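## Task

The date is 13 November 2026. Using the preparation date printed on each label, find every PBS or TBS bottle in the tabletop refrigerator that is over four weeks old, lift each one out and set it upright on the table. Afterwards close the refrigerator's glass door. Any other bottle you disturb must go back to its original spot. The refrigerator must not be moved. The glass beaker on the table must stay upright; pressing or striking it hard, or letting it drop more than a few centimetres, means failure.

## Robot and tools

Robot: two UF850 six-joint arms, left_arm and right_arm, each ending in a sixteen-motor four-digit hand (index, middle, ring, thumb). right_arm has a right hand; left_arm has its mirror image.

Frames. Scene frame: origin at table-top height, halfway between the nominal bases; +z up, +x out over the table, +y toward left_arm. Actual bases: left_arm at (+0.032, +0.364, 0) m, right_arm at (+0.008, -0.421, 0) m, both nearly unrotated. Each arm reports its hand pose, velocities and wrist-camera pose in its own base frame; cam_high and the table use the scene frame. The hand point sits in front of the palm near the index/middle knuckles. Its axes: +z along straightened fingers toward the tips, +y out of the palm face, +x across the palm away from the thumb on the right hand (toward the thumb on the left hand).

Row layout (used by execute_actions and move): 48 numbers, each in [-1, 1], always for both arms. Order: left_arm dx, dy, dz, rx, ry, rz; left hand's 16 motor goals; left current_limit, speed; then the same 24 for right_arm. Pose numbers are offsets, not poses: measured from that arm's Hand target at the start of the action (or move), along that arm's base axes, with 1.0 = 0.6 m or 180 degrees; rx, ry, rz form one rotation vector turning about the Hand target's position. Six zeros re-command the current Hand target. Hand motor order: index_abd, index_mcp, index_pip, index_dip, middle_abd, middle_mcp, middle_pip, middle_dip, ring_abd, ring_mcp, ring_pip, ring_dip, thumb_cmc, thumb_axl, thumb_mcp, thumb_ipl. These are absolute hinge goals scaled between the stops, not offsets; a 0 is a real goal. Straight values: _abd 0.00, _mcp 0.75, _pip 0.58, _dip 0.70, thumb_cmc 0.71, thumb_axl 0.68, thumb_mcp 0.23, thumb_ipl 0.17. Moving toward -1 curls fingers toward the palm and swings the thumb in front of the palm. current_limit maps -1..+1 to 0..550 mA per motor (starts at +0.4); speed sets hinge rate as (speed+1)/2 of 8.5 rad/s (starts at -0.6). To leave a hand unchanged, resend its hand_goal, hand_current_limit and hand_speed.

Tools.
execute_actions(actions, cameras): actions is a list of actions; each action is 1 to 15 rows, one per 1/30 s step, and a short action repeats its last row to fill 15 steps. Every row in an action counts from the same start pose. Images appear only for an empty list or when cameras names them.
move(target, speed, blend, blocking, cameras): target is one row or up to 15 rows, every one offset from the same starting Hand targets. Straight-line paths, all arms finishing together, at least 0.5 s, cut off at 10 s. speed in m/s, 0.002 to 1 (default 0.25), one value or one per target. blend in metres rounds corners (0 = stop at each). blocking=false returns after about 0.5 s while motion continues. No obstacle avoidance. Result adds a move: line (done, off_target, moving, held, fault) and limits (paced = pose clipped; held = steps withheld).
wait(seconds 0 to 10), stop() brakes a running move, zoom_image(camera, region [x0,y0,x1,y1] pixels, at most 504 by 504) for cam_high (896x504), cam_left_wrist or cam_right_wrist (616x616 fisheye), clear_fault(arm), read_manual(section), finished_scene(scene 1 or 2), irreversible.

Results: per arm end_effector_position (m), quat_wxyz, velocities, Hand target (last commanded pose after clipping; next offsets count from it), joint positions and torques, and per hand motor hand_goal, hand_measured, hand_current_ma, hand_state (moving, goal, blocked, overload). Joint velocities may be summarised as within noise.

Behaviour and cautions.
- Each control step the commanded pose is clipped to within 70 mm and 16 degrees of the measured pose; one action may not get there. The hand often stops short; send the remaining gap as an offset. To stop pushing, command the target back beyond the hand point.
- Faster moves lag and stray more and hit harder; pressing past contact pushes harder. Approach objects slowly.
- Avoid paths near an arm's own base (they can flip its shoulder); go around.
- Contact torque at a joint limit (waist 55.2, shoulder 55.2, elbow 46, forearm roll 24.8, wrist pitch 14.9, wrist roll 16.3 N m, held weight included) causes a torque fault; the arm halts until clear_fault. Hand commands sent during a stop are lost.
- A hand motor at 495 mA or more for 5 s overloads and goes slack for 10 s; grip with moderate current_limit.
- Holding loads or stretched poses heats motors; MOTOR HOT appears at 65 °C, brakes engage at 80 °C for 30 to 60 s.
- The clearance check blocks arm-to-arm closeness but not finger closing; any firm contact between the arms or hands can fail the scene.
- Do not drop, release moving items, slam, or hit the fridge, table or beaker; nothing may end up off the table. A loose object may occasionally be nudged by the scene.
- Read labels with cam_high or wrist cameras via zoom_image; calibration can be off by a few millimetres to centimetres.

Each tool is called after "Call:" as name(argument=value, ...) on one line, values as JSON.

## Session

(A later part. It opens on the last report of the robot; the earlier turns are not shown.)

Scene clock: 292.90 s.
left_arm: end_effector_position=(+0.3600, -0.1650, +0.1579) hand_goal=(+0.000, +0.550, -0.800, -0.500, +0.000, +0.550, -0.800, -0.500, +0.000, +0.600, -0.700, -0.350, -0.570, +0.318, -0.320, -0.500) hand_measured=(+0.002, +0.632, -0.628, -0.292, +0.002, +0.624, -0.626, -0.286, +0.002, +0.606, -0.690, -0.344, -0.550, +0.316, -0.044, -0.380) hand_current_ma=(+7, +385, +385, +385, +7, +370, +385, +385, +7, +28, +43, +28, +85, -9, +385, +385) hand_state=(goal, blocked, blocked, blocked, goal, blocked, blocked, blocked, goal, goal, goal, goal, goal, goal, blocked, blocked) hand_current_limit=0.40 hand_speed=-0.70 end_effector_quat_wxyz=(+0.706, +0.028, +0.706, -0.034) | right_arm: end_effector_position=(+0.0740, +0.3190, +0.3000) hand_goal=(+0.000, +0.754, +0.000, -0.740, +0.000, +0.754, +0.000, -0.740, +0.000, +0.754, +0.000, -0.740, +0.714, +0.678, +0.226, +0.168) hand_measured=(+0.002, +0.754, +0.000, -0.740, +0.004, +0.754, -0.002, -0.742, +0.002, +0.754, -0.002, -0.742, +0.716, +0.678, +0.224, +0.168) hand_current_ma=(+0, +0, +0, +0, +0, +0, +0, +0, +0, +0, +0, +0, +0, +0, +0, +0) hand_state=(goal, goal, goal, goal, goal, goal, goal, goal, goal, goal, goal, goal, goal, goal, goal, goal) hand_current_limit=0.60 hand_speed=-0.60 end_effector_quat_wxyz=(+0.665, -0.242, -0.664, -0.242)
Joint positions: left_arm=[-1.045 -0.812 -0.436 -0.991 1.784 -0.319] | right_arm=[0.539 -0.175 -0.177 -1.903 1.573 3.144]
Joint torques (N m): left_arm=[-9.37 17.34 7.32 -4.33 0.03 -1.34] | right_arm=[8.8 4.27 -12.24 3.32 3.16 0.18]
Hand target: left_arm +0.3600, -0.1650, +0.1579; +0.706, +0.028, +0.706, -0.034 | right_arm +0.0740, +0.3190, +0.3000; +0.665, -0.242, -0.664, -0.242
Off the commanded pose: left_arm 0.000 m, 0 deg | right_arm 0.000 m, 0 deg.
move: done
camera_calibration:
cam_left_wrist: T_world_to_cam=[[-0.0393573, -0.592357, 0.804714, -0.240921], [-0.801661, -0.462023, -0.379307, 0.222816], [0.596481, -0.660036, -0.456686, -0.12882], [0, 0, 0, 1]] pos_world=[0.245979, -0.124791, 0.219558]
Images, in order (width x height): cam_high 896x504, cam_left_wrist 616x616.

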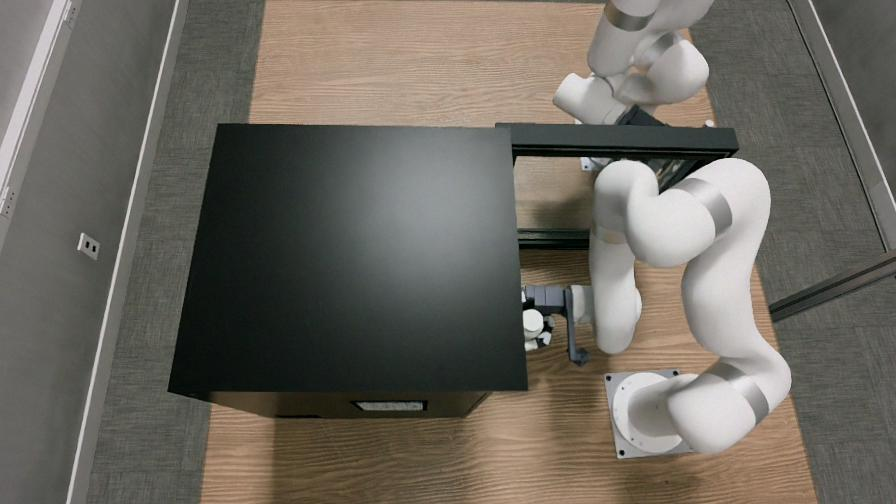

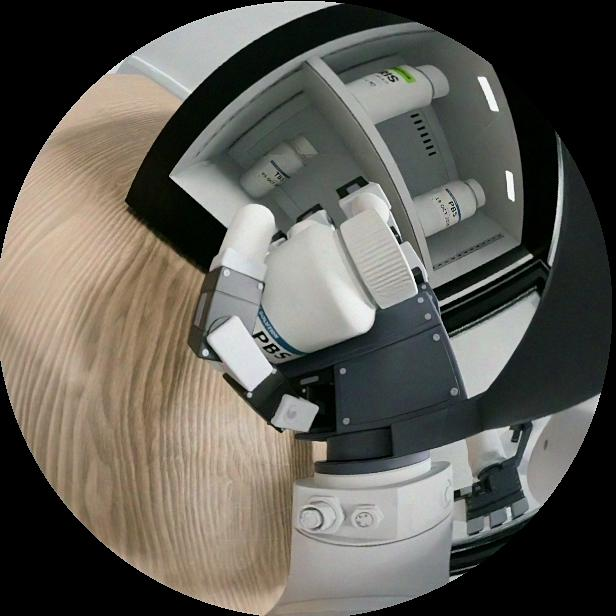

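Call:
move(target=[[-0.1,-0.0417,0,0,0,0,0,0.55,-0.8,-0.5,0,0.55,-0.8,-0.5,0,0.6,-0.7,-0.35,-0.571,0.317,-0.32,-0.5,0.4,-0.7,0,0,0,0,0,0,0,0.754,0.0,-0.74,0,0.754,0.0,-0.74,0,0.754,0.0,-0.74,0.714,0.678,0.226,0.168,0.6,-0.6],[-0.1,-0.0417,0.87,0,0,0,0,0.55,-0.8,-0.5,0,0.55,-0.8,-0.5,0,0.6,-0.7,-0.35,-0.571,0.317,-0.32,-0.5,0.4,-0.7,0,0,0,0,0,0,0,0.754,0.0,-0.74,0,0.754,0.0,-0.74,0,0.754,0.0,-0.74,0.714,0.678,0.226,0.168,0.6,-0.6]], speed=[0.12,0.25], blend=0.005, cameras=["cam_left_wrist","cam_high"])

Scene clock: 301.00 s.
left_arm: end_effector_position=(+0.3000, -0.1900, +0.6799) hand_goal=(+0.000, +0.550, -0.800, -0.500, +0.000, +0.550, -0.800, -0.500, +0.000, +0.600, -0.700, -0.350, -0.570, +0.318, -0.320, -0.500) hand_measured=(+0.002, +0.632, -0.628, -0.292, +0.002, +0.622, -0.626, -0.286, +0.002, +0.604, -0.694, -0.346, -0.548, +0.316, -0.042, -0.384) hand_current_ma=(+7, +385, +385, +385, +7, +355, +385, +385, +7, +17, +28, +20, +96, -9, +385, +385) hand_state=(goal, blocked, blocked, blocked, goal, blocked, blocked, blocked, goal, goal, goal, goal, blocked, goal, blocked, blocked) hand_current_limit=0.40 hand_speed=-0.70 end_effector_quat_wxyz=(+0.706, +0.029, +0.706, -0.034) | right_arm: end_effector_position=(+0.0740, +0.3190, +0.3000) hand_goal=(+0.000, +0.754, +0.000, -0.740, +0.000, +0.754, +0.000, -0.740, +0.000, +0.754, +0.000, -0.740, +0.714, +0.678, +0.226, +0.168) hand_measured=(+0.008, +0.758, -0.004, -0.744, +0.008, +0.758, -0.006, -0.746, +0.006, +0.758, -0.006, -0.746, +0.716, +0.678, +0.224, +0.168) hand_current_ma=(+1, +0, +0, +0, +1, +0, -1, -1, +1, +1, -1, -1, +0, +0, +0, +0) hand_state=(goal, goal, goal, goal, goal, goal, goal, goal, goal, goal, goal, goal, goal, goal, goal, goal) hand_current_limit=0.60 hand_speed=-0.60 end_effector_quat_wxyz=(+0.665, -0.242, -0.664, -0.242)
Joint positions: left_arm=[-1.291 0.497 -0.727 -1.44 1.226 1.194] | right_arm=[0.539 -0.175 -0.177 -1.903 1.573 3.144]
Joint torques (N m): left_arm=[7.21 -11.95 -32.36 -0.68 -0.86 1.81] | right_arm=[9.41 11.39 -7.25 3.32 0.71 0.16]
Hand target: left_arm +0.3000, -0.1900, +0.6799; +0.706, +0.028, +0.706, -0.034 | right_arm +0.0740, +0.3190, +0.3000; +0.665, -0.242, -0.664, -0.242
Off the commanded pose: left_arm 0.000 m, 0 deg | right_arm 0.000 m, 0 deg.
move: done
camera_calibration:
cam_left_wrist: T_world_to_cam=[[-0.0394223, -0.592392, 0.804684, -0.678047], [-0.801706, -0.461923, -0.379335, 0.36109], [0.596417, -0.660075, -0.456714, 0.1289], [0, 0, 0, 1]] pos_world=[0.185879, -0.149791, 0.741458]
Images, in order (width x height): cam_high 896x504, cam_left_wrist 616x616.

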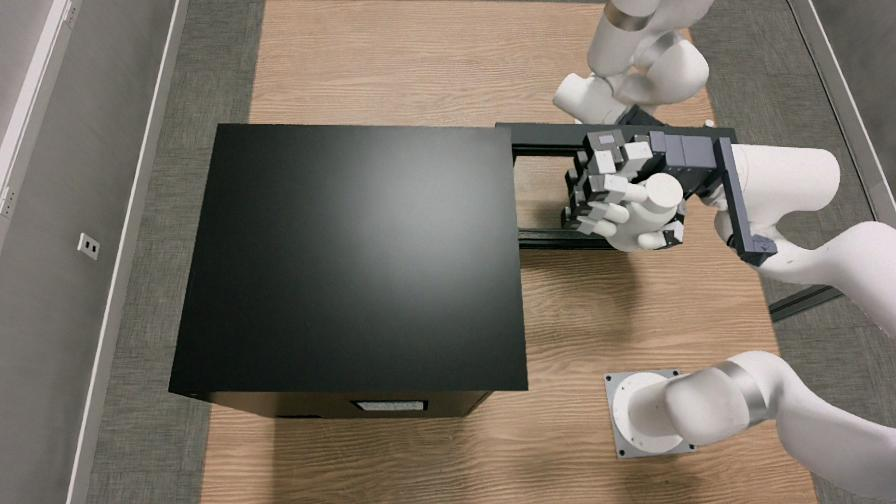

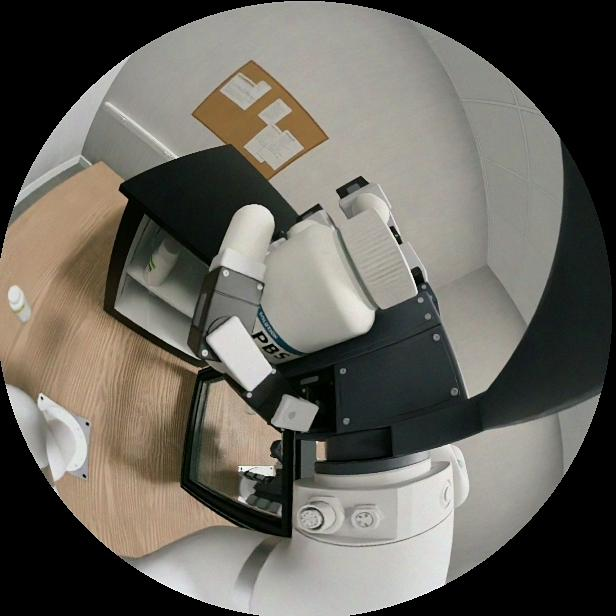

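Call:
move(target=[[0.22,-0.02,0,0,0,-0.2333,0,0.55,-0.8,-0.5,0,0.55,-0.8,-0.5,0,0.6,-0.7,-0.35,-0.571,0.317,-0.32,-0.5,0.4,-0.7,0,0,0,0,0,0,0,0.754,0.0,-0.74,0,0.754,0.0,-0.74,0,0.754,0.0,-0.74,0.714,0.678,0.226,0.168,0.6,-0.6],[0.1,0.4833,0,0,0,-0.4722,0,0.55,-0.8,-0.5,0,0.55,-0.8,-0.5,0,0.6,-0.7,-0.35,-0.571,0.317,-0.32,-0.5,0.4,-0.7,0,0,0,0,0,0,0,0.754,0.0,-0.74,0,0.754,0.0,-0.74,0,0.754,0.0,-0.74,0.714,0.678,0.226,0.168,0.6,-0.6],[0.333,0.8833,0,0,0,-0.4722,0,0.55,-0.8,-0.5,0,0.55,-0.8,-0.5,0,0.6,-0.7,-0.35,-0.571,0.317,-0.32,-0.5,0.4,-0.7,0,0,0,0,0,0,0,0.754,0.0,-0.74,0,0.754,0.0,-0.74,0,0.754,0.0,-0.74,0.714,0.678,0.226,0.168,0.6,-0.6]], speed=[0.25,0.3,0.3], blend=0.04, cameras=["cam_left_wrist","cam_high"])

Scene clock: 308.10 s.
left_arm: end_effector_position=(+0.5001, +0.3396, +0.6796) hand_goal=(+0.000, +0.550, -0.800, -0.500, +0.000, +0.550, -0.800, -0.500, +0.000, +0.600, -0.700, -0.350, -0.570, +0.318, -0.320, -0.500) hand_measured=(+0.002, +0.632, -0.628, -0.292, +0.002, +0.622, -0.626, -0.286, +0.002, +0.604, -0.694, -0.346, -0.548, +0.316, -0.042, -0.384) hand_current_ma=(+7, +385, +385, +385, +7, +355, +385, +385, +7, +17, +28, +20, +96, -9, +385, +385) hand_state=(goal, blocked, blocked, blocked, goal, blocked, blocked, blocked, goal, goal, goal, goal, blocked, goal, blocked, blocked) hand_current_limit=0.40 hand_speed=-0.70 end_effector_quat_wxyz=(+0.540, +0.451, +0.595, -0.390) | right_arm: end_effector_position=(+0.0740, +0.3190, +0.3000) hand_goal=(+0.000, +0.754, +0.000, -0.740, +0.000, +0.754, +0.000, -0.740, +0.000, +0.754, +0.000, -0.740, +0.714, +0.678, +0.226, +0.168) hand_measured=(+0.008, +0.758, -0.004, -0.744, +0.008, +0.758, -0.006, -0.746, +0.006, +0.758, -0.006, -0.746, +0.716, +0.678, +0.224, +0.168) hand_current_ma=(+1, +0, +0, +0, +1, +0, -1, -1, +1, +1, -1, -1, +0, +0, +0, +0) hand_state=(goal, goal, goal, goal, goal, goal, goal, goal, goal, goal, goal, goal, goal, goal, goal, goal) hand_current_limit=0.60 hand_speed=-0.60 end_effector_quat_wxyz=(+0.665, -0.242, -0.664, -0.242)
Joint positions: left_arm=[0.973 -0.478 -1.744 1.935 2.164 -1.09] | right_arm=[0.539 -0.175 -0.177 -1.903 1.573 3.144]
Joint torques (N m): left_arm=[-7.47 27.43 -30.88 1.01 1.84 1.62] | right_arm=[8.92 12.01 -1.61 2.56 -0.31 0.2]
Hand target: left_arm +0.4998, +0.3400, +0.6799; +0.504, +0.493, +0.514, -0.489 | right_arm +0.0740, +0.3190, +0.3000; +0.665, -0.242, -0.664, -0.242
Off the commanded pose: left_arm 0.001 m, 18 deg; orientation clipped | right_arm 0.000 m, 0 deg.
joint sent to its limit (left arm) — joint 5 (wrist pitch), upper limit. The joint targets are off in orientation, not in position.
move: off_target (left_arm); limits=paced
camera_calibration:
cam_left_wrist: T_world_to_cam=[[-0.560953, -0.278551, 0.779578, -0.184912], [-0.729331, 0.611821, -0.306188, 0.315545], [-0.391673, -0.740327, -0.546359, 0.941391], [0, 0, 0, 1]] pos_world=[0.495128, 0.452372, 0.755107]
Images, in order (width x height): cam_high 896x504, cam_left_wrist 616x616.

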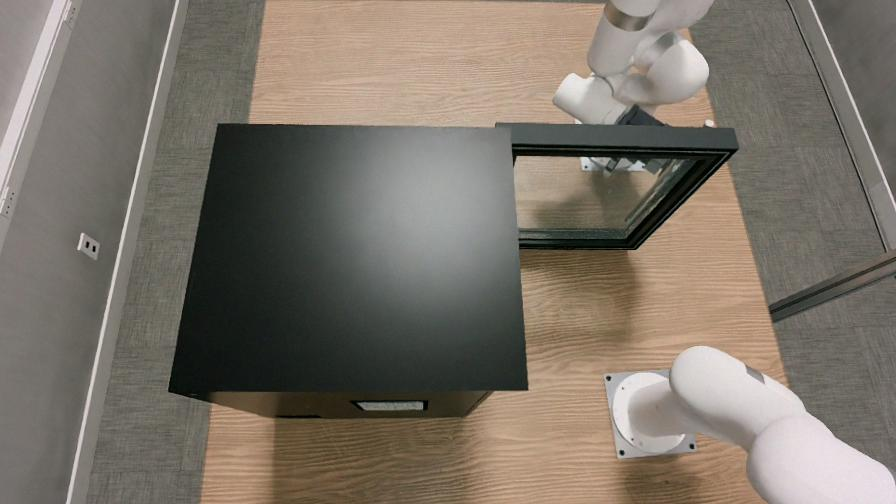

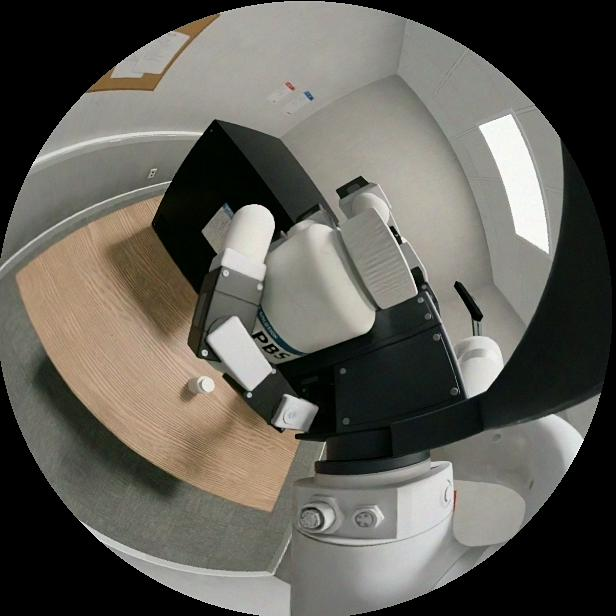

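Call:
zoom_image(camera="cam_left_wrist", region=[190, 160, 430, 400])

Scaled by 2.100 from the camera's 616x616 image, which has a finer 880x880 frame.

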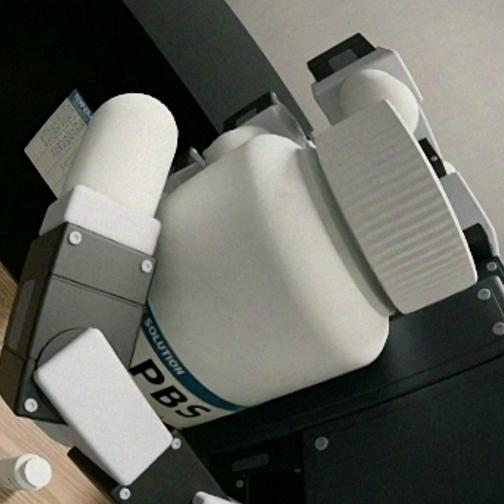

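Call:
move(target=[[0.0737,0.0467,-0.2,0.0256,0.0055,0.1545,0,0.55,-0.8,-0.5,0,0.55,-0.8,-0.5,0,0.6,-0.7,-0.35,-0.571,0.317,-0.32,-0.5,0.4,-0.7,0,0,0,0,0,0,0,0.754,0.0,-0.74,0,0.754,0.0,-0.74,0,0.754,0.0,-0.74,0.714,0.678,0.226,0.168,0.6,-0.6],[0.0737,0.0467,-0.9,0.0256,0.0055,0.1545,0,0.55,-0.8,-0.5,0,0.55,-0.8,-0.5,0,0.6,-0.7,-0.35,-0.571,0.317,-0.32,-0.5,0.4,-0.7,0,0,0,0,0,0,0,0.754,0.0,-0.74,0,0.754,0.0,-0.74,0,0.754,0.0,-0.74,0.714,0.678,0.226,0.168,0.6,-0.6]], speed=[0.2,0.25], blend=0.02, cameras=["cam_left_wrist","cam_high"])

Scene clock: 314.63 s.
left_arm: end_effector_position=(+0.5440, +0.3680, +0.1400) hand_goal=(+0.000, +0.550, -0.800, -0.500, +0.000, +0.550, -0.800, -0.500, +0.000, +0.600, -0.700, -0.350, -0.570, +0.318, -0.320, -0.500) hand_measured=(+0.002, +0.632, -0.628, -0.292, +0.002, +0.622, -0.626, -0.286, +0.002, +0.604, -0.694, -0.346, -0.548, +0.316, -0.042, -0.384) hand_current_ma=(+7, +385, +385, +385, +7, +355, +385, +385, +7, +17, +28, +20, +96, -9, +385, +385) hand_state=(goal, blocked, blocked, blocked, goal, blocked, blocked, blocked, goal, goal, goal, goal, blocked, goal, blocked, blocked) hand_current_limit=0.40 hand_speed=-0.70 end_effector_quat_wxyz=(+0.582, +0.371, +0.640, -0.337) | right_arm: end_effector_position=(+0.0740, +0.3190, +0.3000) hand_goal=(+0.000, +0.754, +0.000, -0.740, +0.000, +0.754, +0.000, -0.740, +0.000, +0.754, +0.000, -0.740, +0.714, +0.678, +0.226, +0.168) hand_measured=(+0.008, +0.758, -0.004, -0.744, +0.008, +0.758, -0.006, -0.746, +0.006, +0.758, -0.006, -0.746, +0.716, +0.678, +0.224, +0.168) hand_current_ma=(+1, +0, +0, +0, +1, +0, -1, -1, +1, +1, -1, -1, +0, +0, +0, +0) hand_state=(goal, goal, goal, goal, goal, goal, goal, goal, goal, goal, goal, goal, goal, goal, goal, goal) hand_current_limit=0.60 hand_speed=-0.60 end_effector_quat_wxyz=(+0.665, -0.242, -0.664, -0.242)
Joint positions: left_arm=[0.957 -1.108 -1.437 2.013 1.616 -0.298] | right_arm=[0.539 -0.175 -0.177 -1.903 1.573 3.144]
Joint torques (N m): left_arm=[-7.57 42.04 -25.25 1.69 0.13 1.67] | right_arm=[9.6 12.08 -1.19 1.59 -0.41 0.12]
Hand target: left_arm +0.5440, +0.3680, +0.1399; +0.582, +0.371, +0.640, -0.337 | right_arm +0.0740, +0.3190, +0.3000; +0.665, -0.242, -0.664, -0.242
Off the commanded pose: left_arm 0.000 m, 0 deg | right_arm 0.000 m, 0 deg.
move: done
camera_calibration:
cam_left_wrist: T_world_to_cam=[[-0.475284, -0.375818, 0.795528, 0.255366], [-0.851791, 0.422999, -0.309068, 0.301424], [-0.220355, -0.824519, -0.521164, 0.619026], [0, 0, 0, 1]] pos_world=[0.514528, 0.478868, 0.212623]
Images, in order (width x height): cam_high 896x504, cam_left_wrist 616x616.

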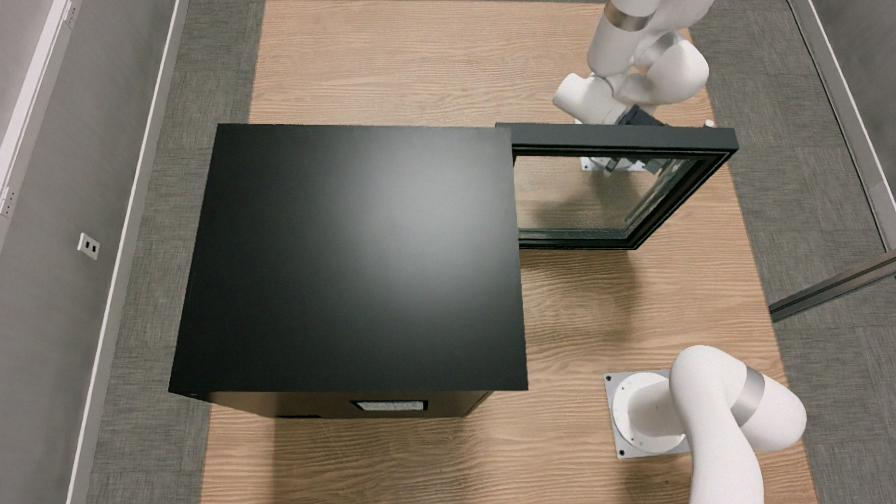

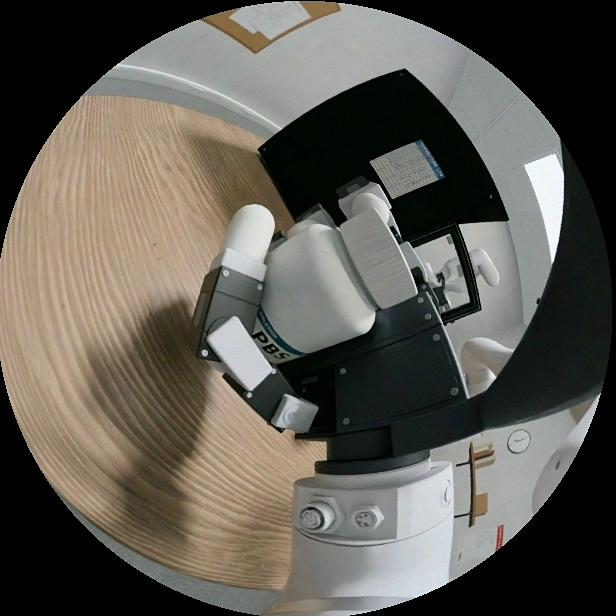

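Call:
move(target=[[0,0,-0.1,0,0,0,0,0.55,-0.8,-0.5,0,0.55,-0.8,-0.5,0,0.6,-0.7,-0.35,-0.571,0.317,-0.32,-0.5,0.4,-0.7,0,0,0,0,0,0,0,0.754,0.0,-0.74,0,0.754,0.0,-0.74,0,0.754,0.0,-0.74,0.714,0.678,0.226,0.168,0.6,-0.6]], speed=[0.08], cameras=["cam_left_wrist"])

Call:
move(target=[[0,0,-0.0083,0,0,0,0,0.55,-0.8,-0.5,0,0.55,-0.8,-0.5,0,0.6,-0.7,-0.35,-0.571,0.317,-0.32,-0.5,0.4,-0.7,0,0,0,0,0,0,0,0.754,0.0,-0.74,0,0.754,0.0,-0.74,0,0.754,0.0,-0.74,0.714,0.678,0.226,0.168,0.6,-0.6]], speed=[0.02], cameras=[])

Call:
move(target=[[0,0,-0.0083,0,0,0,0,0.55,-0.8,-0.5,0,0.55,-0.8,-0.5,0,0.6,-0.7,-0.35,-0.571,0.317,-0.32,-0.5,0.4,-0.7,0,0,0,0,0,0,0,0.754,0.0,-0.74,0,0.754,0.0,-0.74,0,0.754,0.0,-0.74,0.714,0.678,0.226,0.168,0.6,-0.6]], speed=[0.02], cameras=["cam_left_wrist"])

Scene clock: 316.77 s.
left_arm: end_effector_position=(+0.5440, +0.3680, +0.0800) hand_goal=(+0.000, +0.550, -0.800, -0.500, +0.000, +0.550, -0.800, -0.500, +0.000, +0.600, -0.700, -0.350, -0.570, +0.318, -0.320, -0.500) hand_measured=(+0.002, +0.632, -0.628, -0.292, +0.002, +0.622, -0.626, -0.286, +0.002, +0.604, -0.694, -0.346, -0.548, +0.316, -0.042, -0.384) hand_current_ma=(+7, +385, +385, +385, +7, +355, +385, +385, +7, +17, +28, +20, +96, -9, +385, +385) hand_state=(goal, blocked, blocked, blocked, goal, blocked, blocked, blocked, goal, goal, goal, goal, blocked, goal, blocked, blocked) hand_current_limit=0.40 hand_speed=-0.70 end_effector_quat_wxyz=(+0.582, +0.371, +0.640, -0.337) | right_arm: end_effector_position=(+0.0740, +0.3190, +0.3000) hand_goal=(+0.000, +0.754, +0.000, -0.740, +0.000, +0.754, +0.000, -0.740, +0.000, +0.754, +0.000, -0.740, +0.714, +0.678, +0.226, +0.168) hand_measured=(+0.008, +0.758, -0.004, -0.744, +0.008, +0.758, -0.006, -0.746, +0.006, +0.758, -0.006, -0.746, +0.716, +0.678, +0.224, +0.168) hand_current_ma=(+1, +0, +0, +0, +1, +0, -1, -1, +1, +1, -1, -1, +0, +0, +0, +0) hand_state=(goal, goal, goal, goal, goal, goal, goal, goal, goal, goal, goal, goal, goal, goal, goal, goal) hand_current_limit=0.60 hand_speed=-0.60 end_effector_quat_wxyz=(+0.665, -0.242, -0.664, -0.242)
Joint positions: left_arm=[0.956 -1.235 -1.511 2.015 1.594 -0.25] | right_arm=[0.539 -0.175 -0.177 -1.903 1.573 3.144]
Joint torques (N m): left_arm=[-2.22 42.78 -24.6 2.23 -0.1 1.68] | right_arm=[9.67 12.57 -1.58 1.61 -0.49 0.12]
Hand target: left_arm +0.5440, +0.3680, +0.0799; +0.582, +0.371, +0.640, -0.337 | right_arm +0.0740, +0.3190, +0.3000; +0.665, -0.242, -0.664, -0.242
Off the commanded pose: left_arm 0.000 m, 0 deg | right_arm 0.000 m, 0 deg.
move: done
camera_calibration:
cam_left_wrist: T_world_to_cam=[[-0.475294, -0.375705, 0.795577, 0.303003], [-0.851788, 0.422955, -0.309138, 0.282953], [-0.220349, -0.824594, -0.521049, 0.587689], [0, 0, 0, 1]] pos_world=[0.514528, 0.478768, 0.152624]
Images, in order (width x height): cam_left_wrist 616x616.

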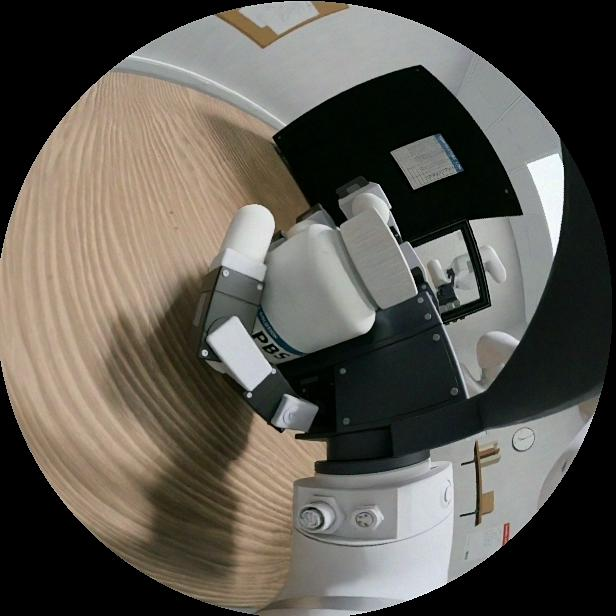

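Scene clock: 317.50 s.
left_arm: end_effector_position=(+0.5440, +0.3680, +0.0750) hand_goal=(+0.000, +0.550, -0.800, -0.500, +0.000, +0.550, -0.800, -0.500, +0.000, +0.600, -0.700, -0.350, -0.570, +0.318, -0.320, -0.500) hand_measured=(+0.002, +0.632, -0.628, -0.292, +0.002, +0.622, -0.626, -0.286, +0.002, +0.604, -0.694, -0.346, -0.548, +0.316, -0.042, -0.384) hand_current_ma=(+7, +385, +385, +385, +7, +355, +385, +385, +7, +17, +28, +20, +96, -9, +385, +385) hand_state=(goal, blocked, blocked, blocked, goal, blocked, blocked, blocked, goal, goal, goal, goal, blocked, goal, blocked, blocked) hand_current_limit=0.40 hand_speed=-0.70 end_effector_quat_wxyz=(+0.582, +0.371, +0.640, -0.337) | right_arm: end_effector_position=(+0.0740, +0.3190, +0.3000) hand_goal=(+0.000, +0.754, +0.000, -0.740, +0.000, +0.754, +0.000, -0.740, +0.000, +0.754, +0.000, -0.740, +0.714, +0.678, +0.226, +0.168) hand_measured=(+0.008, +0.758, -0.004, -0.744, +0.008, +0.758, -0.006, -0.746, +0.006, +0.758, -0.006, -0.746, +0.716, +0.678, +0.224, +0.168) hand_current_ma=(+1, +0, +0, +0, +1, +0, -1, -1, +1, +1, -1, -1, +0, +0, +0, +0) hand_state=(goal, goal, goal, goal, goal, goal, goal, goal, goal, goal, goal, goal, goal, goal, goal, goal) hand_current_limit=0.60 hand_speed=-0.60 end_effector_quat_wxyz=(+0.665, -0.242, -0.664, -0.242)
Joint positions: left_arm=[0.956 -1.246 -1.518 2.015 1.592 -0.246] | right_arm=[0.539 -0.175 -0.177 -1.903 1.573 3.144]
Joint torques (N m): left_arm=[-1.13 39.01 -24.7 2.29 -0.08 1.5] | right_arm=[8.4 13.02 -1.65 1.32 -0.4 0.2]
Hand target: left_arm +0.5440, +0.3680, +0.0749; +0.582, +0.371, +0.640, -0.337 | right_arm +0.0740, +0.3190, +0.3000; +0.665, -0.242, -0.664, -0.242
Off the commanded pose: left_arm 0.000 m, 0 deg | right_arm 0.000 m, 0 deg.
move: done
No camera images: "cameras" was empty.

Scene clock: 318.23 s.
left_arm: end_effector_position=(+0.5440, +0.3680, +0.0700) hand_goal=(+0.000, +0.550, -0.800, -0.500, +0.000, +0.550, -0.800, -0.500, +0.000, +0.600, -0.700, -0.350, -0.570, +0.318, -0.320, -0.500) hand_measured=(+0.002, +0.632, -0.628, -0.292, +0.002, +0.622, -0.626, -0.286, +0.002, +0.604, -0.694, -0.346, -0.548, +0.316, -0.042, -0.384) hand_current_ma=(+7, +385, +385, +385, +7, +355, +385, +385, +7, +17, +28, +20, +96, -9, +385, +385) hand_state=(goal, blocked, blocked, blocked, goal, blocked, blocked, blocked, goal, goal, goal, goal, blocked, goal, blocked, blocked) hand_current_limit=0.40 hand_speed=-0.70 end_effector_quat_wxyz=(+0.582, +0.371, +0.640, -0.337) | right_arm: end_effector_position=(+0.0740, +0.3190, +0.3000) hand_goal=(+0.000, +0.754, +0.000, -0.740, +0.000, +0.754, +0.000, -0.740, +0.000, +0.754, +0.000, -0.740, +0.714, +0.678, +0.226, +0.168) hand_measured=(+0.008, +0.758, -0.004, -0.744, +0.008, +0.758, -0.006, -0.746, +0.006, +0.758, -0.006, -0.746, +0.716, +0.678, +0.224, +0.168) hand_current_ma=(+1, +0, +0, +0, +1, +0, -1, -1, +1, +1, -1, -1, +0, +0, +0, +0) hand_state=(goal, goal, goal, goal, goal, goal, goal, goal, goal, goal, goal, goal, goal, goal, goal, goal) hand_current_limit=0.60 hand_speed=-0.60 end_effector_quat_wxyz=(+0.665, -0.242, -0.664, -0.242)
Joint positions: left_arm=[0.956 -1.257 -1.525 2.015 1.591 -0.243] | right_arm=[0.539 -0.175 -0.177 -1.903 1.573 3.144]
Joint torques (N m): left_arm=[-0.94 42.76 -24.78 2.17 0 1.68] | right_arm=[8.97 12.55 -1.41 1.57 -0.36 0.23]
Hand target: left_arm +0.5440, +0.3680, +0.0700; +0.582, +0.371, +0.640, -0.337 | right_arm +0.0740, +0.3190, +0.3000; +0.665, -0.242, -0.664, -0.242
Off the commanded pose: left_arm 0.000 m, 0 deg | right_arm 0.000 m, 0 deg.
move: done
camera_calibration:
cam_left_wrist: T_world_to_cam=[[-0.475294, -0.375705, 0.795577, 0.310879], [-0.851788, 0.422955, -0.309138, 0.279892], [-0.220349, -0.824594, -0.521049, 0.58253], [0, 0, 0, 1]] pos_world=[0.514528, 0.478768, 0.142724]
Images, in order (width x height): cam_left_wrist 616x616.

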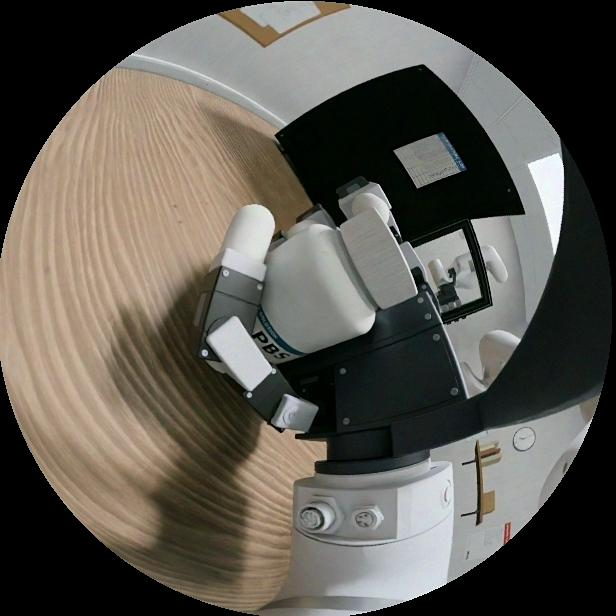

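Call:
move(target=[[0,0,-0.0067,0,0,0,0,0.55,-0.8,-0.5,0,0.55,-0.8,-0.5,0,0.6,-0.7,-0.35,-0.571,0.317,-0.32,-0.5,0.4,-0.7,0,0,0,0,0,0,0,0.754,0.0,-0.74,0,0.754,0.0,-0.74,0,0.754,0.0,-0.74,0.714,0.678,0.226,0.168,0.6,-0.6]], speed=[0.02], cameras=[])

Call:
move(target=[[0,0,-0.0067,0,0,0,0,0.55,-0.8,-0.5,0,0.55,-0.8,-0.5,0,0.6,-0.7,-0.35,-0.571,0.317,-0.32,-0.5,0.4,-0.7,0,0,0,0,0,0,0,0.754,0.0,-0.74,0,0.754,0.0,-0.74,0,0.754,0.0,-0.74,0.714,0.678,0.226,0.168,0.6,-0.6]], speed=[0.02], cameras=["cam_left_wrist"])

Scene clock: 319.63 s.
left_arm: end_effector_position=(+0.5440, +0.3680, +0.0660) hand_goal=(+0.000, +0.550, -0.800, -0.500, +0.000, +0.550, -0.800, -0.500, +0.000, +0.600, -0.700, -0.350, -0.570, +0.318, -0.320, -0.500) hand_measured=(+0.002, +0.632, -0.628, -0.292, +0.002, +0.622, -0.626, -0.286, +0.002, +0.604, -0.694, -0.346, -0.548, +0.316, -0.042, -0.384) hand_current_ma=(+7, +385, +385, +385, +7, +355, +385, +385, +7, +17, +28, +20, +96, -9, +385, +385) hand_state=(goal, blocked, blocked, blocked, goal, blocked, blocked, blocked, goal, goal, goal, goal, blocked, goal, blocked, blocked) hand_current_limit=0.40 hand_speed=-0.70 end_effector_quat_wxyz=(+0.582, +0.371, +0.640, -0.337) | right_arm: end_effector_position=(+0.0740, +0.3190, +0.3000) hand_goal=(+0.000, +0.754, +0.000, -0.740, +0.000, +0.754, +0.000, -0.740, +0.000, +0.754, +0.000, -0.740, +0.714, +0.678, +0.226, +0.168) hand_measured=(+0.008, +0.758, -0.004, -0.744, +0.008, +0.758, -0.006, -0.746, +0.006, +0.758, -0.006, -0.746, +0.716, +0.678, +0.224, +0.168) hand_current_ma=(+1, +0, +0, +0, +1, +0, -1, -1, +1, +1, -1, -1, +0, +0, +0, +0) hand_state=(goal, goal, goal, goal, goal, goal, goal, goal, goal, goal, goal, goal, goal, goal, goal, goal) hand_current_limit=0.60 hand_speed=-0.60 end_effector_quat_wxyz=(+0.665, -0.242, -0.664, -0.242)
Joint positions: left_arm=[0.956 -1.266 -1.531 2.015 1.589 -0.241] | right_arm=[0.539 -0.175 -0.177 -1.903 1.573 3.144]
Joint torques (N m): left_arm=[-1.64 42.22 -24.15 2.64 -0.08 1.63] | right_arm=[9.09 11.53 -1.61 0.94 -0.37 0.16]
Hand target: left_arm +0.5440, +0.3680, +0.0659; +0.582, +0.371, +0.640, -0.337 | right_arm +0.0740, +0.3190, +0.3000; +0.665, -0.242, -0.664, -0.242
Off the commanded pose: left_arm 0.000 m, 0 deg | right_arm 0.000 m, 0 deg.
move: done
No camera images: "cameras" was empty.

Scene clock: 320.33 s.
left_arm: end_effector_position=(+0.5440, +0.3680, +0.0620) hand_goal=(+0.000, +0.550, -0.800, -0.500, +0.000, +0.550, -0.800, -0.500, +0.000, +0.600, -0.700, -0.350, -0.570, +0.318, -0.320, -0.500) hand_measured=(+0.002, +0.632, -0.628, -0.292, +0.002, +0.622, -0.626, -0.286, +0.002, +0.604, -0.694, -0.346, -0.548, +0.316, -0.042, -0.384) hand_current_ma=(+7, +385, +385, +385, +7, +355, +385, +385, +7, +17, +28, +20, +96, -9, +385, +385) hand_state=(goal, blocked, blocked, blocked, goal, blocked, blocked, blocked, goal, goal, goal, goal, blocked, goal, blocked, blocked) hand_current_limit=0.40 hand_speed=-0.70 end_effector_quat_wxyz=(+0.582, +0.371, +0.640, -0.337) | right_arm: end_effector_position=(+0.0740, +0.3190, +0.3000) hand_goal=(+0.000, +0.754, +0.000, -0.740, +0.000, +0.754, +0.000, -0.740, +0.000, +0.754, +0.000, -0.740, +0.714, +0.678, +0.226, +0.168) hand_measured=(+0.008, +0.758, -0.004, -0.744, +0.008, +0.758, -0.006, -0.746, +0.006, +0.758, -0.006, -0.746, +0.716, +0.678, +0.224, +0.168) hand_current_ma=(+1, +0, +0, +0, +1, +0, -1, -1, +1, +1, -1, -1, +0, +0, +0, +0) hand_state=(goal, goal, goal, goal, goal, goal, goal, goal, goal, goal, goal, goal, goal, goal, goal, goal) hand_current_limit=0.60 hand_speed=-0.60 end_effector_quat_wxyz=(+0.665, -0.242, -0.664, -0.242)
Joint positions: left_arm=[0.956 -1.275 -1.538 2.015 1.588 -0.238] | right_arm=[0.539 -0.175 -0.177 -1.903 1.573 3.144]
Joint torques (N m): left_arm=[-2.71 42.27 -24.37 2.72 -0.01 1.59] | right_arm=[8.38 13.37 -1.71 1.34 -0.48 0.18]
Hand target: left_arm +0.5440, +0.3680, +0.0619; +0.582, +0.371, +0.640, -0.337 | right_arm +0.0740, +0.3190, +0.3000; +0.665, -0.242, -0.664, -0.242
Off the commanded pose: left_arm 0.000 m, 0 deg | right_arm 0.000 m, 0 deg.
move: done
camera_calibration:
cam_left_wrist: T_world_to_cam=[[-0.475294, -0.375705, 0.795577, 0.317244], [-0.851788, 0.422955, -0.309138, 0.277419], [-0.220349, -0.824594, -0.521049, 0.578362], [0, 0, 0, 1]] pos_world=[0.514528, 0.478768, 0.134724]
Images, in order (width x height): cam_left_wrist 616x616.

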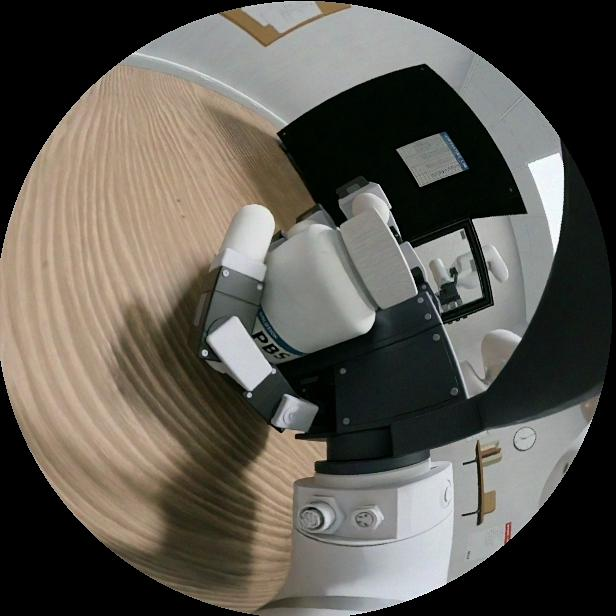

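Call:
move(target=[[0,0,-0.005,0,0,0,0,0.55,-0.8,-0.5,0,0.55,-0.8,-0.5,0,0.6,-0.7,-0.35,-0.571,0.317,-0.32,-0.5,0.4,-0.7,0,0,0,0,0,0,0,0.754,0.0,-0.74,0,0.754,0.0,-0.74,0,0.754,0.0,-0.74,0.714,0.678,0.226,0.168,0.6,-0.6]], speed=[0.02], cameras=[])

Call:
move(target=[[0,0,-0.005,0,0,0,0,0.55,-0.8,-0.5,0,0.55,-0.8,-0.5,0,0.6,-0.7,-0.35,-0.571,0.317,-0.32,-0.5,0.4,-0.7,0,0,0,0,0,0,0,0.754,0.0,-0.74,0,0.754,0.0,-0.74,0,0.754,0.0,-0.74,0.714,0.678,0.226,0.168,0.6,-0.6]], speed=[0.02], cameras=["cam_left_wrist"])

Scene clock: 321.83 s.
left_arm: end_effector_position=(+0.5441, +0.3680, +0.0590) hand_goal=(+0.000, +0.550, -0.800, -0.500, +0.000, +0.550, -0.800, -0.500, +0.000, +0.600, -0.700, -0.350, -0.570, +0.318, -0.320, -0.500) hand_measured=(+0.012, +0.632, -0.628, -0.294, +0.010, +0.614, -0.626, -0.288, +0.002, +0.604, -0.696, -0.348, -0.548, +0.314, -0.038, -0.386) hand_current_ma=(+47, +385, +385, +385, +36, +318, +385, +385, +7, +13, +13, +11, +96, -15, +385, +385) hand_state=(goal, blocked, blocked, blocked, goal, blocked, blocked, blocked, goal, goal, goal, goal, blocked, goal, blocked, blocked) hand_current_limit=0.40 hand_speed=-0.70 end_effector_quat_wxyz=(+0.582, +0.371, +0.640, -0.337) | right_arm: end_effector_position=(+0.0740, +0.3190, +0.3000) hand_goal=(+0.000, +0.754, +0.000, -0.740, +0.000, +0.754, +0.000, -0.740, +0.000, +0.754, +0.000, -0.740, +0.714, +0.678, +0.226, +0.168) hand_measured=(+0.008, +0.758, -0.004, -0.744, +0.008, +0.758, -0.006, -0.746, +0.006, +0.758, -0.006, -0.746, +0.716, +0.678, +0.224, +0.168) hand_current_ma=(+1, +0, +0, +0, +1, +0, -1, -1, +1, +1, -1, -1, +0, +0, +0, +0) hand_state=(goal, goal, goal, goal, goal, goal, goal, goal, goal, goal, goal, goal, goal, goal, goal, goal) hand_current_limit=0.60 hand_speed=-0.60 end_effector_quat_wxyz=(+0.665, -0.242, -0.664, -0.242)
Joint positions: left_arm=[0.956 -1.281 -1.542 2.015 1.587 -0.236] | right_arm=[0.539 -0.175 -0.177 -1.903 1.573 3.144]
Joint torques (N m): left_arm=[-0.82 35.64 -22.01 2.75 -0.9 0.97] | right_arm=[10.36 11.78 -1.61 0.87 -0.36 0.17]
Hand target: left_arm +0.5440, +0.3680, +0.0589; +0.582, +0.371, +0.640, -0.337 | right_arm +0.0740, +0.3190, +0.3000; +0.665, -0.242, -0.664, -0.242
Off the commanded pose: left_arm 0.000 m, 0 deg | right_arm 0.000 m, 0 deg.
move: done
No camera images: "cameras" was empty.

Scene clock: 322.73 s.
left_arm: end_effector_position=(+0.5440, +0.3680, +0.0559) hand_goal=(+0.000, +0.550, -0.800, -0.500, +0.000, +0.550, -0.800, -0.500, +0.000, +0.600, -0.700, -0.350, -0.570, +0.318, -0.320, -0.500) hand_measured=(+0.020, +0.632, -0.628, -0.316, +0.010, +0.612, -0.626, -0.402, +0.002, +0.604, -0.696, -0.348, -0.554, +0.312, -0.006, -0.430) hand_current_ma=(+77, +385, +385, +385, +39, +308, +385, +385, +7, +13, +13, +11, +73, -30, +385, +384) hand_state=(blocked, blocked, blocked, blocked, goal, blocked, blocked, blocked, goal, goal, goal, goal, goal, goal, blocked, blocked) hand_current_limit=0.40 hand_speed=-0.70 end_effector_quat_wxyz=(+0.582, +0.371, +0.640, -0.337) | right_arm: end_effector_position=(+0.0740, +0.3190, +0.3000) hand_goal=(+0.000, +0.754, +0.000, -0.740, +0.000, +0.754, +0.000, -0.740, +0.000, +0.754, +0.000, -0.740, +0.714, +0.678, +0.226, +0.168) hand_measured=(+0.008, +0.758, -0.004, -0.744, +0.008, +0.758, -0.006, -0.746, +0.006, +0.758, -0.006, -0.746, +0.716, +0.678, +0.224, +0.168) hand_current_ma=(+1, +0, +0, +0, +1, +0, -1, -1, +1, +1, -1, -1, +0, +0, +0, +0) hand_state=(goal, goal, goal, goal, goal, goal, goal, goal, goal, goal, goal, goal, goal, goal, goal, goal) hand_current_limit=0.60 hand_speed=-0.60 end_effector_quat_wxyz=(+0.665, -0.242, -0.664, -0.242)
Joint positions: left_arm=[0.956 -1.288 -1.547 2.015 1.586 -0.234] | right_arm=[0.539 -0.175 -0.177 -1.903 1.573 3.144]
Joint torques (N m): left_arm=[-1.63 33.49 -22.19 2.42 -1.31 0.74] | right_arm=[9.97 11.89 -1.99 0.8 -0.37 0.13]
Hand target: left_arm +0.5440, +0.3680, +0.0559; +0.582, +0.371, +0.640, -0.337 | right_arm +0.0740, +0.3190, +0.3000; +0.665, -0.242, -0.664, -0.242
Off the commanded pose: left_arm 0.000 m, 0 deg | right_arm 0.000 m, 0 deg.
move: done
camera_calibration:
cam_left_wrist: T_world_to_cam=[[-0.475294, -0.375705, 0.795577, 0.322097], [-0.851788, 0.422955, -0.309138, 0.275534], [-0.220349, -0.824594, -0.521049, 0.575184], [0, 0, 0, 1]] pos_world=[0.514528, 0.478768, 0.128624]
Images, in order (width x height): cam_left_wrist 616x616.

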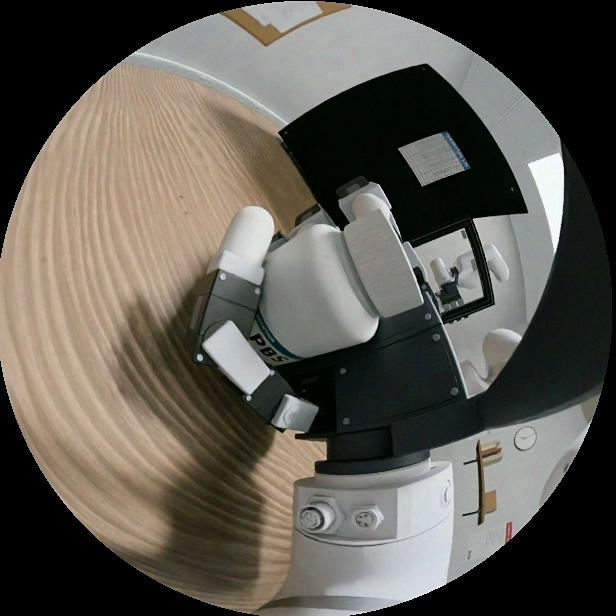

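Call:
move(target=[[0,0,0,0,0,0,0,0.67,-0.55,-0.2,0,0.67,-0.55,-0.2,0,0.67,-0.55,-0.2,-0.571,0.317,0.1,-0.4,0.4,-0.8,0,0,0,0,0,0,0,0.754,0.0,-0.74,0,0.754,0.0,-0.74,0,0.754,0.0,-0.74,0.714,0.678,0.226,0.168,0.6,-0.6],[0,0,0,0,0,0,0,0.8,-0.299,0.261,0,0.8,-0.299,0.261,0,0.8,-0.299,0.261,-0.571,0.317,0.449,-0.5,0.4,-0.7,0,0,0,0,0,0,0,0.754,0.0,-0.74,0,0.754,0.0,-0.74,0,0.754,0.0,-0.74,0.714,0.678,0.226,0.168,0.6,-0.6]], speed=[0.02], cameras=["cam_left_wrist"])

speed must be one number or one for each of the 2 targets, got a list of 1; nothing of the call was run

Call:
move(target=[[0,0,0,0,0,0,0,0.67,-0.55,-0.2,0,0.67,-0.55,-0.2,0,0.67,-0.55,-0.2,-0.571,0.317,0.1,-0.4,0.4,-0.8,0,0,0,0,0,0,0,0.754,0.0,-0.74,0,0.754,0.0,-0.74,0,0.754,0.0,-0.74,0.714,0.678,0.226,0.168,0.6,-0.6],[0,0,0,0,0,0,0,0.8,-0.299,0.261,0,0.8,-0.299,0.261,0,0.8,-0.299,0.261,-0.571,0.317,0.449,-0.5,0.4,-0.7,0,0,0,0,0,0,0,0.754,0.0,-0.74,0,0.754,0.0,-0.74,0,0.754,0.0,-0.74,0.714,0.678,0.226,0.168,0.6,-0.6]], speed=0.02, cameras=["cam_left_wrist"])

Scene clock: 325.50 s.
left_arm: end_effector_position=(+0.5440, +0.3680, +0.0559) hand_goal=(+0.000, +0.800, -0.298, +0.262, +0.000, +0.800, -0.298, +0.262, +0.000, +0.800, -0.298, +0.262, -0.570, +0.318, +0.450, -0.500) hand_measured=(+0.008, +0.798, -0.300, +0.260, +0.008, +0.798, -0.300, +0.260, +0.002, +0.798, -0.300, +0.260, -0.556, +0.318, +0.450, -0.498) hand_current_ma=(+26, -8, -9, -10, +29, -9, -11, -11, +7, -9, -10, -11, +65, -2, -2, +13) hand_state=(goal, goal, goal, goal, goal, goal, goal, goal, goal, goal, goal, goal, goal, goal, goal, goal) hand_current_limit=0.40 hand_speed=-0.70 end_effector_quat_wxyz=(+0.582, +0.371, +0.640, -0.337) | right_arm: end_effector_position=(+0.0740, +0.3190, +0.3000) hand_goal=(+0.000, +0.754, +0.000, -0.740, +0.000, +0.754, +0.000, -0.740, +0.000, +0.754, +0.000, -0.740, +0.714, +0.678, +0.226, +0.168) hand_measured=(+0.008, +0.758, -0.004, -0.744, +0.008, +0.758, -0.006, -0.746, +0.006, +0.758, -0.006, -0.746, +0.716, +0.678, +0.224, +0.168) hand_current_ma=(+1, +0, +0, +0, +1, +0, -1, -1, +1, +1, -1, -1, +0, +0, +0, +0) hand_state=(goal, goal, goal, goal, goal, goal, goal, goal, goal, goal, goal, goal, goal, goal, goal, goal) hand_current_limit=0.60 hand_speed=-0.60 end_effector_quat_wxyz=(+0.665, -0.242, -0.664, -0.242)
Joint positions: left_arm=[0.956 -1.288 -1.547 2.015 1.586 -0.234] | right_arm=[0.539 -0.175 -0.177 -1.903 1.573 3.144]
Joint torques (N m): left_arm=[-1.6 76.52 -21.6 1.78 2.4 0.71] | right_arm=[10.3 12.38 -1.91 0.54 -0.43 0.25]
Hand target: left_arm +0.5440, +0.3680, +0.0559; +0.582, +0.371, +0.640, -0.337 | right_arm +0.0740, +0.3190, +0.3000; +0.665, -0.242, -0.664, -0.242
Off the commanded pose: left_arm 0.000 m, 0 deg | right_arm 0.000 m, 0 deg.
move: done
camera_calibration:
cam_left_wrist: T_world_to_cam=[[-0.475261, -0.375721, 0.795589, 0.322086], [-0.851806, 0.42294, -0.309108, 0.275546], [-0.220349, -0.824594, -0.521048, 0.575184], [0, 0, 0, 1]] pos_world=[0.514528, 0.478768, 0.128624]
Images, in order (width x height): cam_left_wrist 616x616.

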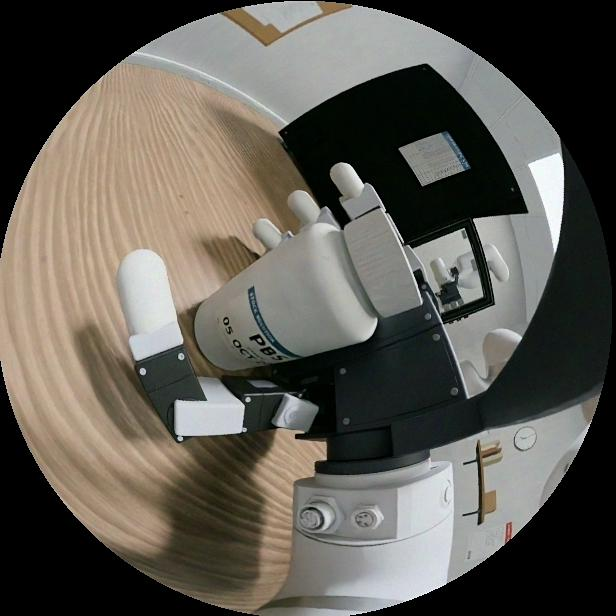

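Call:
move(target=[[-0.144,-0.083,0.003,0,0,0,0,0.8,-0.299,0.261,0,0.8,-0.299,0.261,0,0.8,-0.299,0.261,-0.571,0.317,0.449,-0.5,0.4,-0.7,0,0,0,0,0,0,0,0.754,0.0,-0.74,0,0.754,0.0,-0.74,0,0.754,0.0,-0.74,0.714,0.678,0.226,0.168,0.6,-0.6]], speed=0.07, cameras=["cam_left_wrist"])

Scene clock: 328.00 s.
left_arm: end_effector_position=(+0.4577, +0.3182, +0.0577) hand_goal=(+0.000, +0.800, -0.298, +0.262, +0.000, +0.800, -0.298, +0.262, +0.000, +0.800, -0.298, +0.262, -0.570, +0.318, +0.450, -0.500) hand_measured=(+0.008, +0.798, -0.300, +0.260, +0.008, +0.798, -0.300, +0.260, +0.002, +0.798, -0.300, +0.260, -0.556, +0.318, +0.452, -0.498) hand_current_ma=(+26, -8, -9, -10, +29, -8, -11, -11, +7, -8, -10, -11, +65, -2, +6, +14) hand_state=(goal, goal, goal, goal, goal, goal, goal, goal, goal, goal, goal, goal, goal, goal, goal, goal) hand_current_limit=0.40 hand_speed=-0.70 end_effector_quat_wxyz=(+0.582, +0.371, +0.640, -0.337) | right_arm: end_effector_position=(+0.0740, +0.3190, +0.3000) hand_goal=(+0.000, +0.754, +0.000, -0.740, +0.000, +0.754, +0.000, -0.740, +0.000, +0.754, +0.000, -0.740, +0.714, +0.678, +0.226, +0.168) hand_measured=(+0.008, +0.758, -0.004, -0.744, +0.008, +0.758, -0.006, -0.746, +0.006, +0.758, -0.006, -0.746, +0.716, +0.678, +0.224, +0.168) hand_current_ma=(+1, +0, +0, +0, +1, +0, -1, -1, +1, +1, -1, -1, +0, +0, +0, +0) hand_state=(goal, goal, goal, goal, goal, goal, goal, goal, goal, goal, goal, goal, goal, goal, goal, goal) hand_current_limit=0.60 hand_speed=-0.60 end_effector_quat_wxyz=(+0.665, -0.242, -0.664, -0.242)
Joint positions: left_arm=[1.034 -1.172 -1.244 2.088 1.511 -0.063] | right_arm=[0.539 -0.175 -0.177 -1.903 1.573 3.144]
Joint torques (N m): left_arm=[8.76 71.23 -2.04 3.15 -0.19 1.38] | right_arm=[10.19 12.29 -1.73 0.45 -0.34 0.15]
Hand target: left_arm +0.4576, +0.3182, +0.0577; +0.582, +0.371, +0.640, -0.337 | right_arm +0.0740, +0.3190, +0.3000; +0.665, -0.242, -0.664, -0.242
Off the commanded pose: left_arm 0.000 m, 0 deg | right_arm 0.000 m, 0 deg.
move: done
camera_calibration:
cam_left_wrist: T_world_to_cam=[[-0.475294, -0.375705, 0.795577, 0.260937], [-0.851788, 0.422955, -0.309138, 0.223644], [-0.220349, -0.824594, -0.521049, 0.516041], [0, 0, 0, 1]] pos_world=[0.428228, 0.428968, 0.130424]
Images, in order (width x height): cam_left_wrist 616x616.

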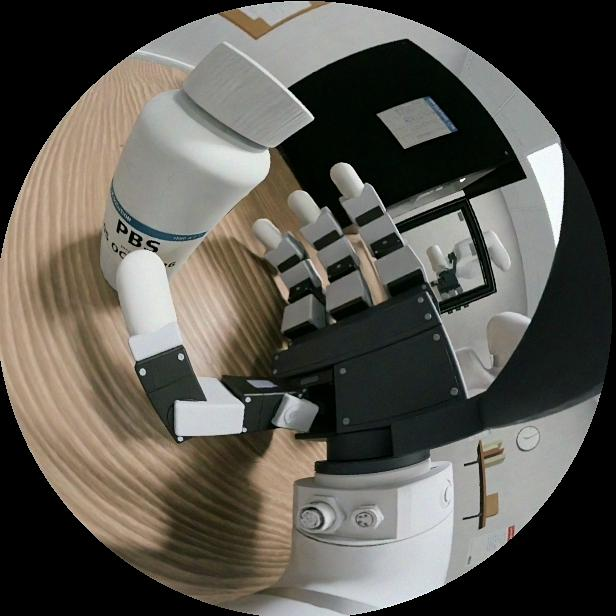

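Call:
move(target=[[0,0,0.454,0,0,0,0,0.8,-0.299,0.261,0,0.8,-0.299,0.261,0,0.8,-0.299,0.261,-0.571,0.317,0.449,-0.5,0.4,-0.7,0,0,0,0,0,0,0,0.754,0.0,-0.74,0,0.754,0.0,-0.74,0,0.754,0.0,-0.74,0.714,0.678,0.226,0.168,0.6,-0.6],[-0.163,-0.197,0.47,-0.2506,0.941,0.045,0,0.8,-0.299,0.261,0,0.8,-0.299,0.261,0,0.8,-0.299,0.261,-0.571,0.317,0.226,0.168,0.4,-0.7,0,0,0,0,0,0,0,0.754,0.0,-0.74,0,0.754,0.0,-0.74,0,0.754,0.0,-0.74,0.714,0.678,0.226,0.168,0.6,-0.6]], speed=[0.25,0.6], cameras=["cam_left_wrist","cam_high"])

Scene clock: 351.33 s.
left_arm: end_effector_position=(+0.3598, +0.2000, +0.3397) hand_goal=(+0.000, +0.800, -0.298, +0.262, +0.000, +0.800, -0.298, +0.262, +0.000, +0.800, -0.298, +0.262, -0.570, +0.318, +0.226, +0.168) hand_measured=(+0.000, +0.796, -0.300, +0.260, +0.000, +0.796, -0.300, +0.260, +0.000, +0.796, -0.300, +0.260, -0.576, +0.318, +0.226, +0.164) hand_current_ma=(+0, -14, -9, -10, +0, -15, -11, -11, +0, -15, -10, -11, -29, -2, +0, -16) hand_state=(goal, goal, goal, goal, goal, goal, goal, goal, goal, goal, goal, goal, goal, goal, goal, goal) hand_current_limit=0.40 hand_speed=-0.70 end_effector_quat_wxyz=(+0.484, +0.489, -0.517, +0.508) | right_arm: end_effector_position=(+0.0740, +0.3190, +0.3000) hand_goal=(+0.000, +0.754, +0.000, -0.740, +0.000, +0.754, +0.000, -0.740, +0.000, +0.754, +0.000, -0.740, +0.714, +0.678, +0.226, +0.168) hand_measured=(+0.008, +0.758, -0.004, -0.744, +0.008, +0.758, -0.006, -0.746, +0.006, +0.758, -0.006, -0.746, +0.716, +0.678, +0.224, +0.168) hand_current_ma=(+1, +0, +0, +0, +1, +0, -1, -1, +1, +1, -1, -1, +0, +0, +0, +0) hand_state=(goal, goal, goal, goal, goal, goal, goal, goal, goal, goal, goal, goal, goal, goal, goal, goal) hand_current_limit=0.60 hand_speed=-0.60 end_effector_quat_wxyz=(+0.665, -0.242, -0.664, -0.242)
Joint positions: left_arm=[0.755 -0.811 -1.293 2.274 1.881 -3.451] | right_arm=[0.539 -0.175 -0.177 -1.903 1.573 3.144]
Joint torques (N m): left_arm=[7.72 34.81 -7.26 -4.03 -0.25 -1.82] | right_arm=[9.61 10.99 -1.84 -0.42 -0.39 0.27]
Hand target: left_arm +0.3598, +0.2000, +0.3397; +0.484, +0.489, -0.517, +0.508 | right_arm +0.0740, +0.3190, +0.3000; +0.665, -0.242, -0.664, -0.242
Off the commanded pose: left_arm 0.000 m, 0 deg | right_arm 0.000 m, 0 deg.
move: done
camera_calibration:
cam_left_wrist: T_world_to_cam=[[0.640408, -0.00381878, -0.768025, 0.00102792], [0.509362, 0.750543, 0.420994, -0.525905], [0.574828, -0.660811, 0.482599, -0.115899], [0, 0, 0, 1]] pos_world=[0.33384, 0.31813, 0.278125]
Images, in order (width x height): cam_high 896x504, cam_left_wrist 616x616.

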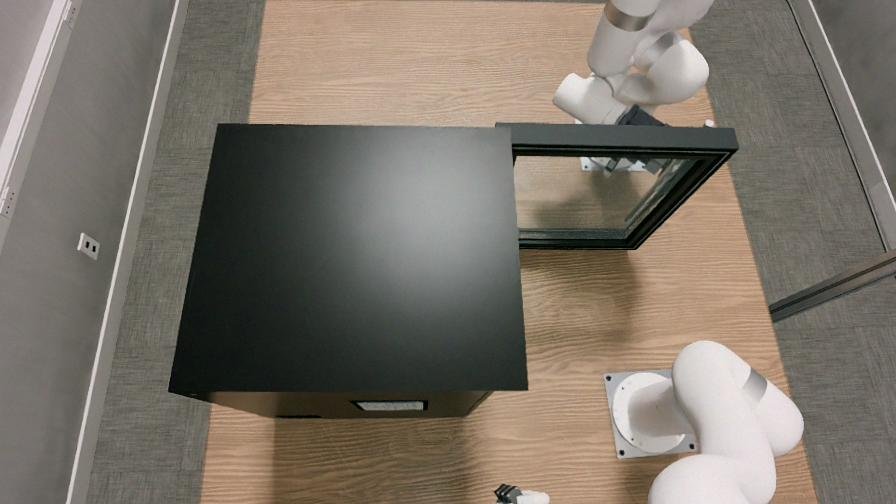

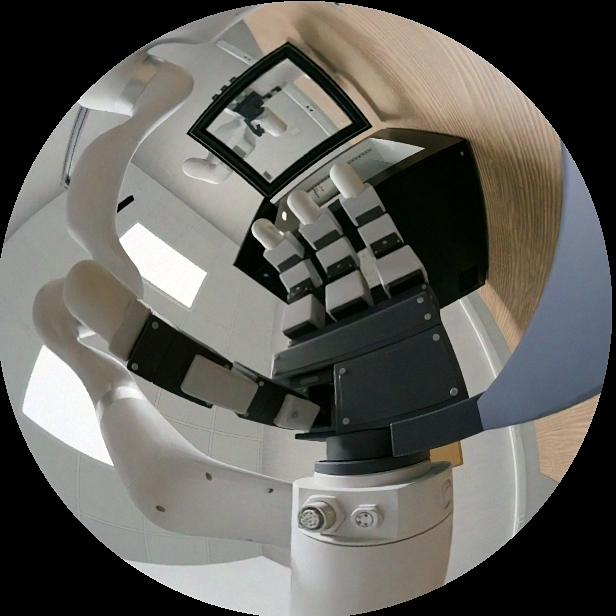

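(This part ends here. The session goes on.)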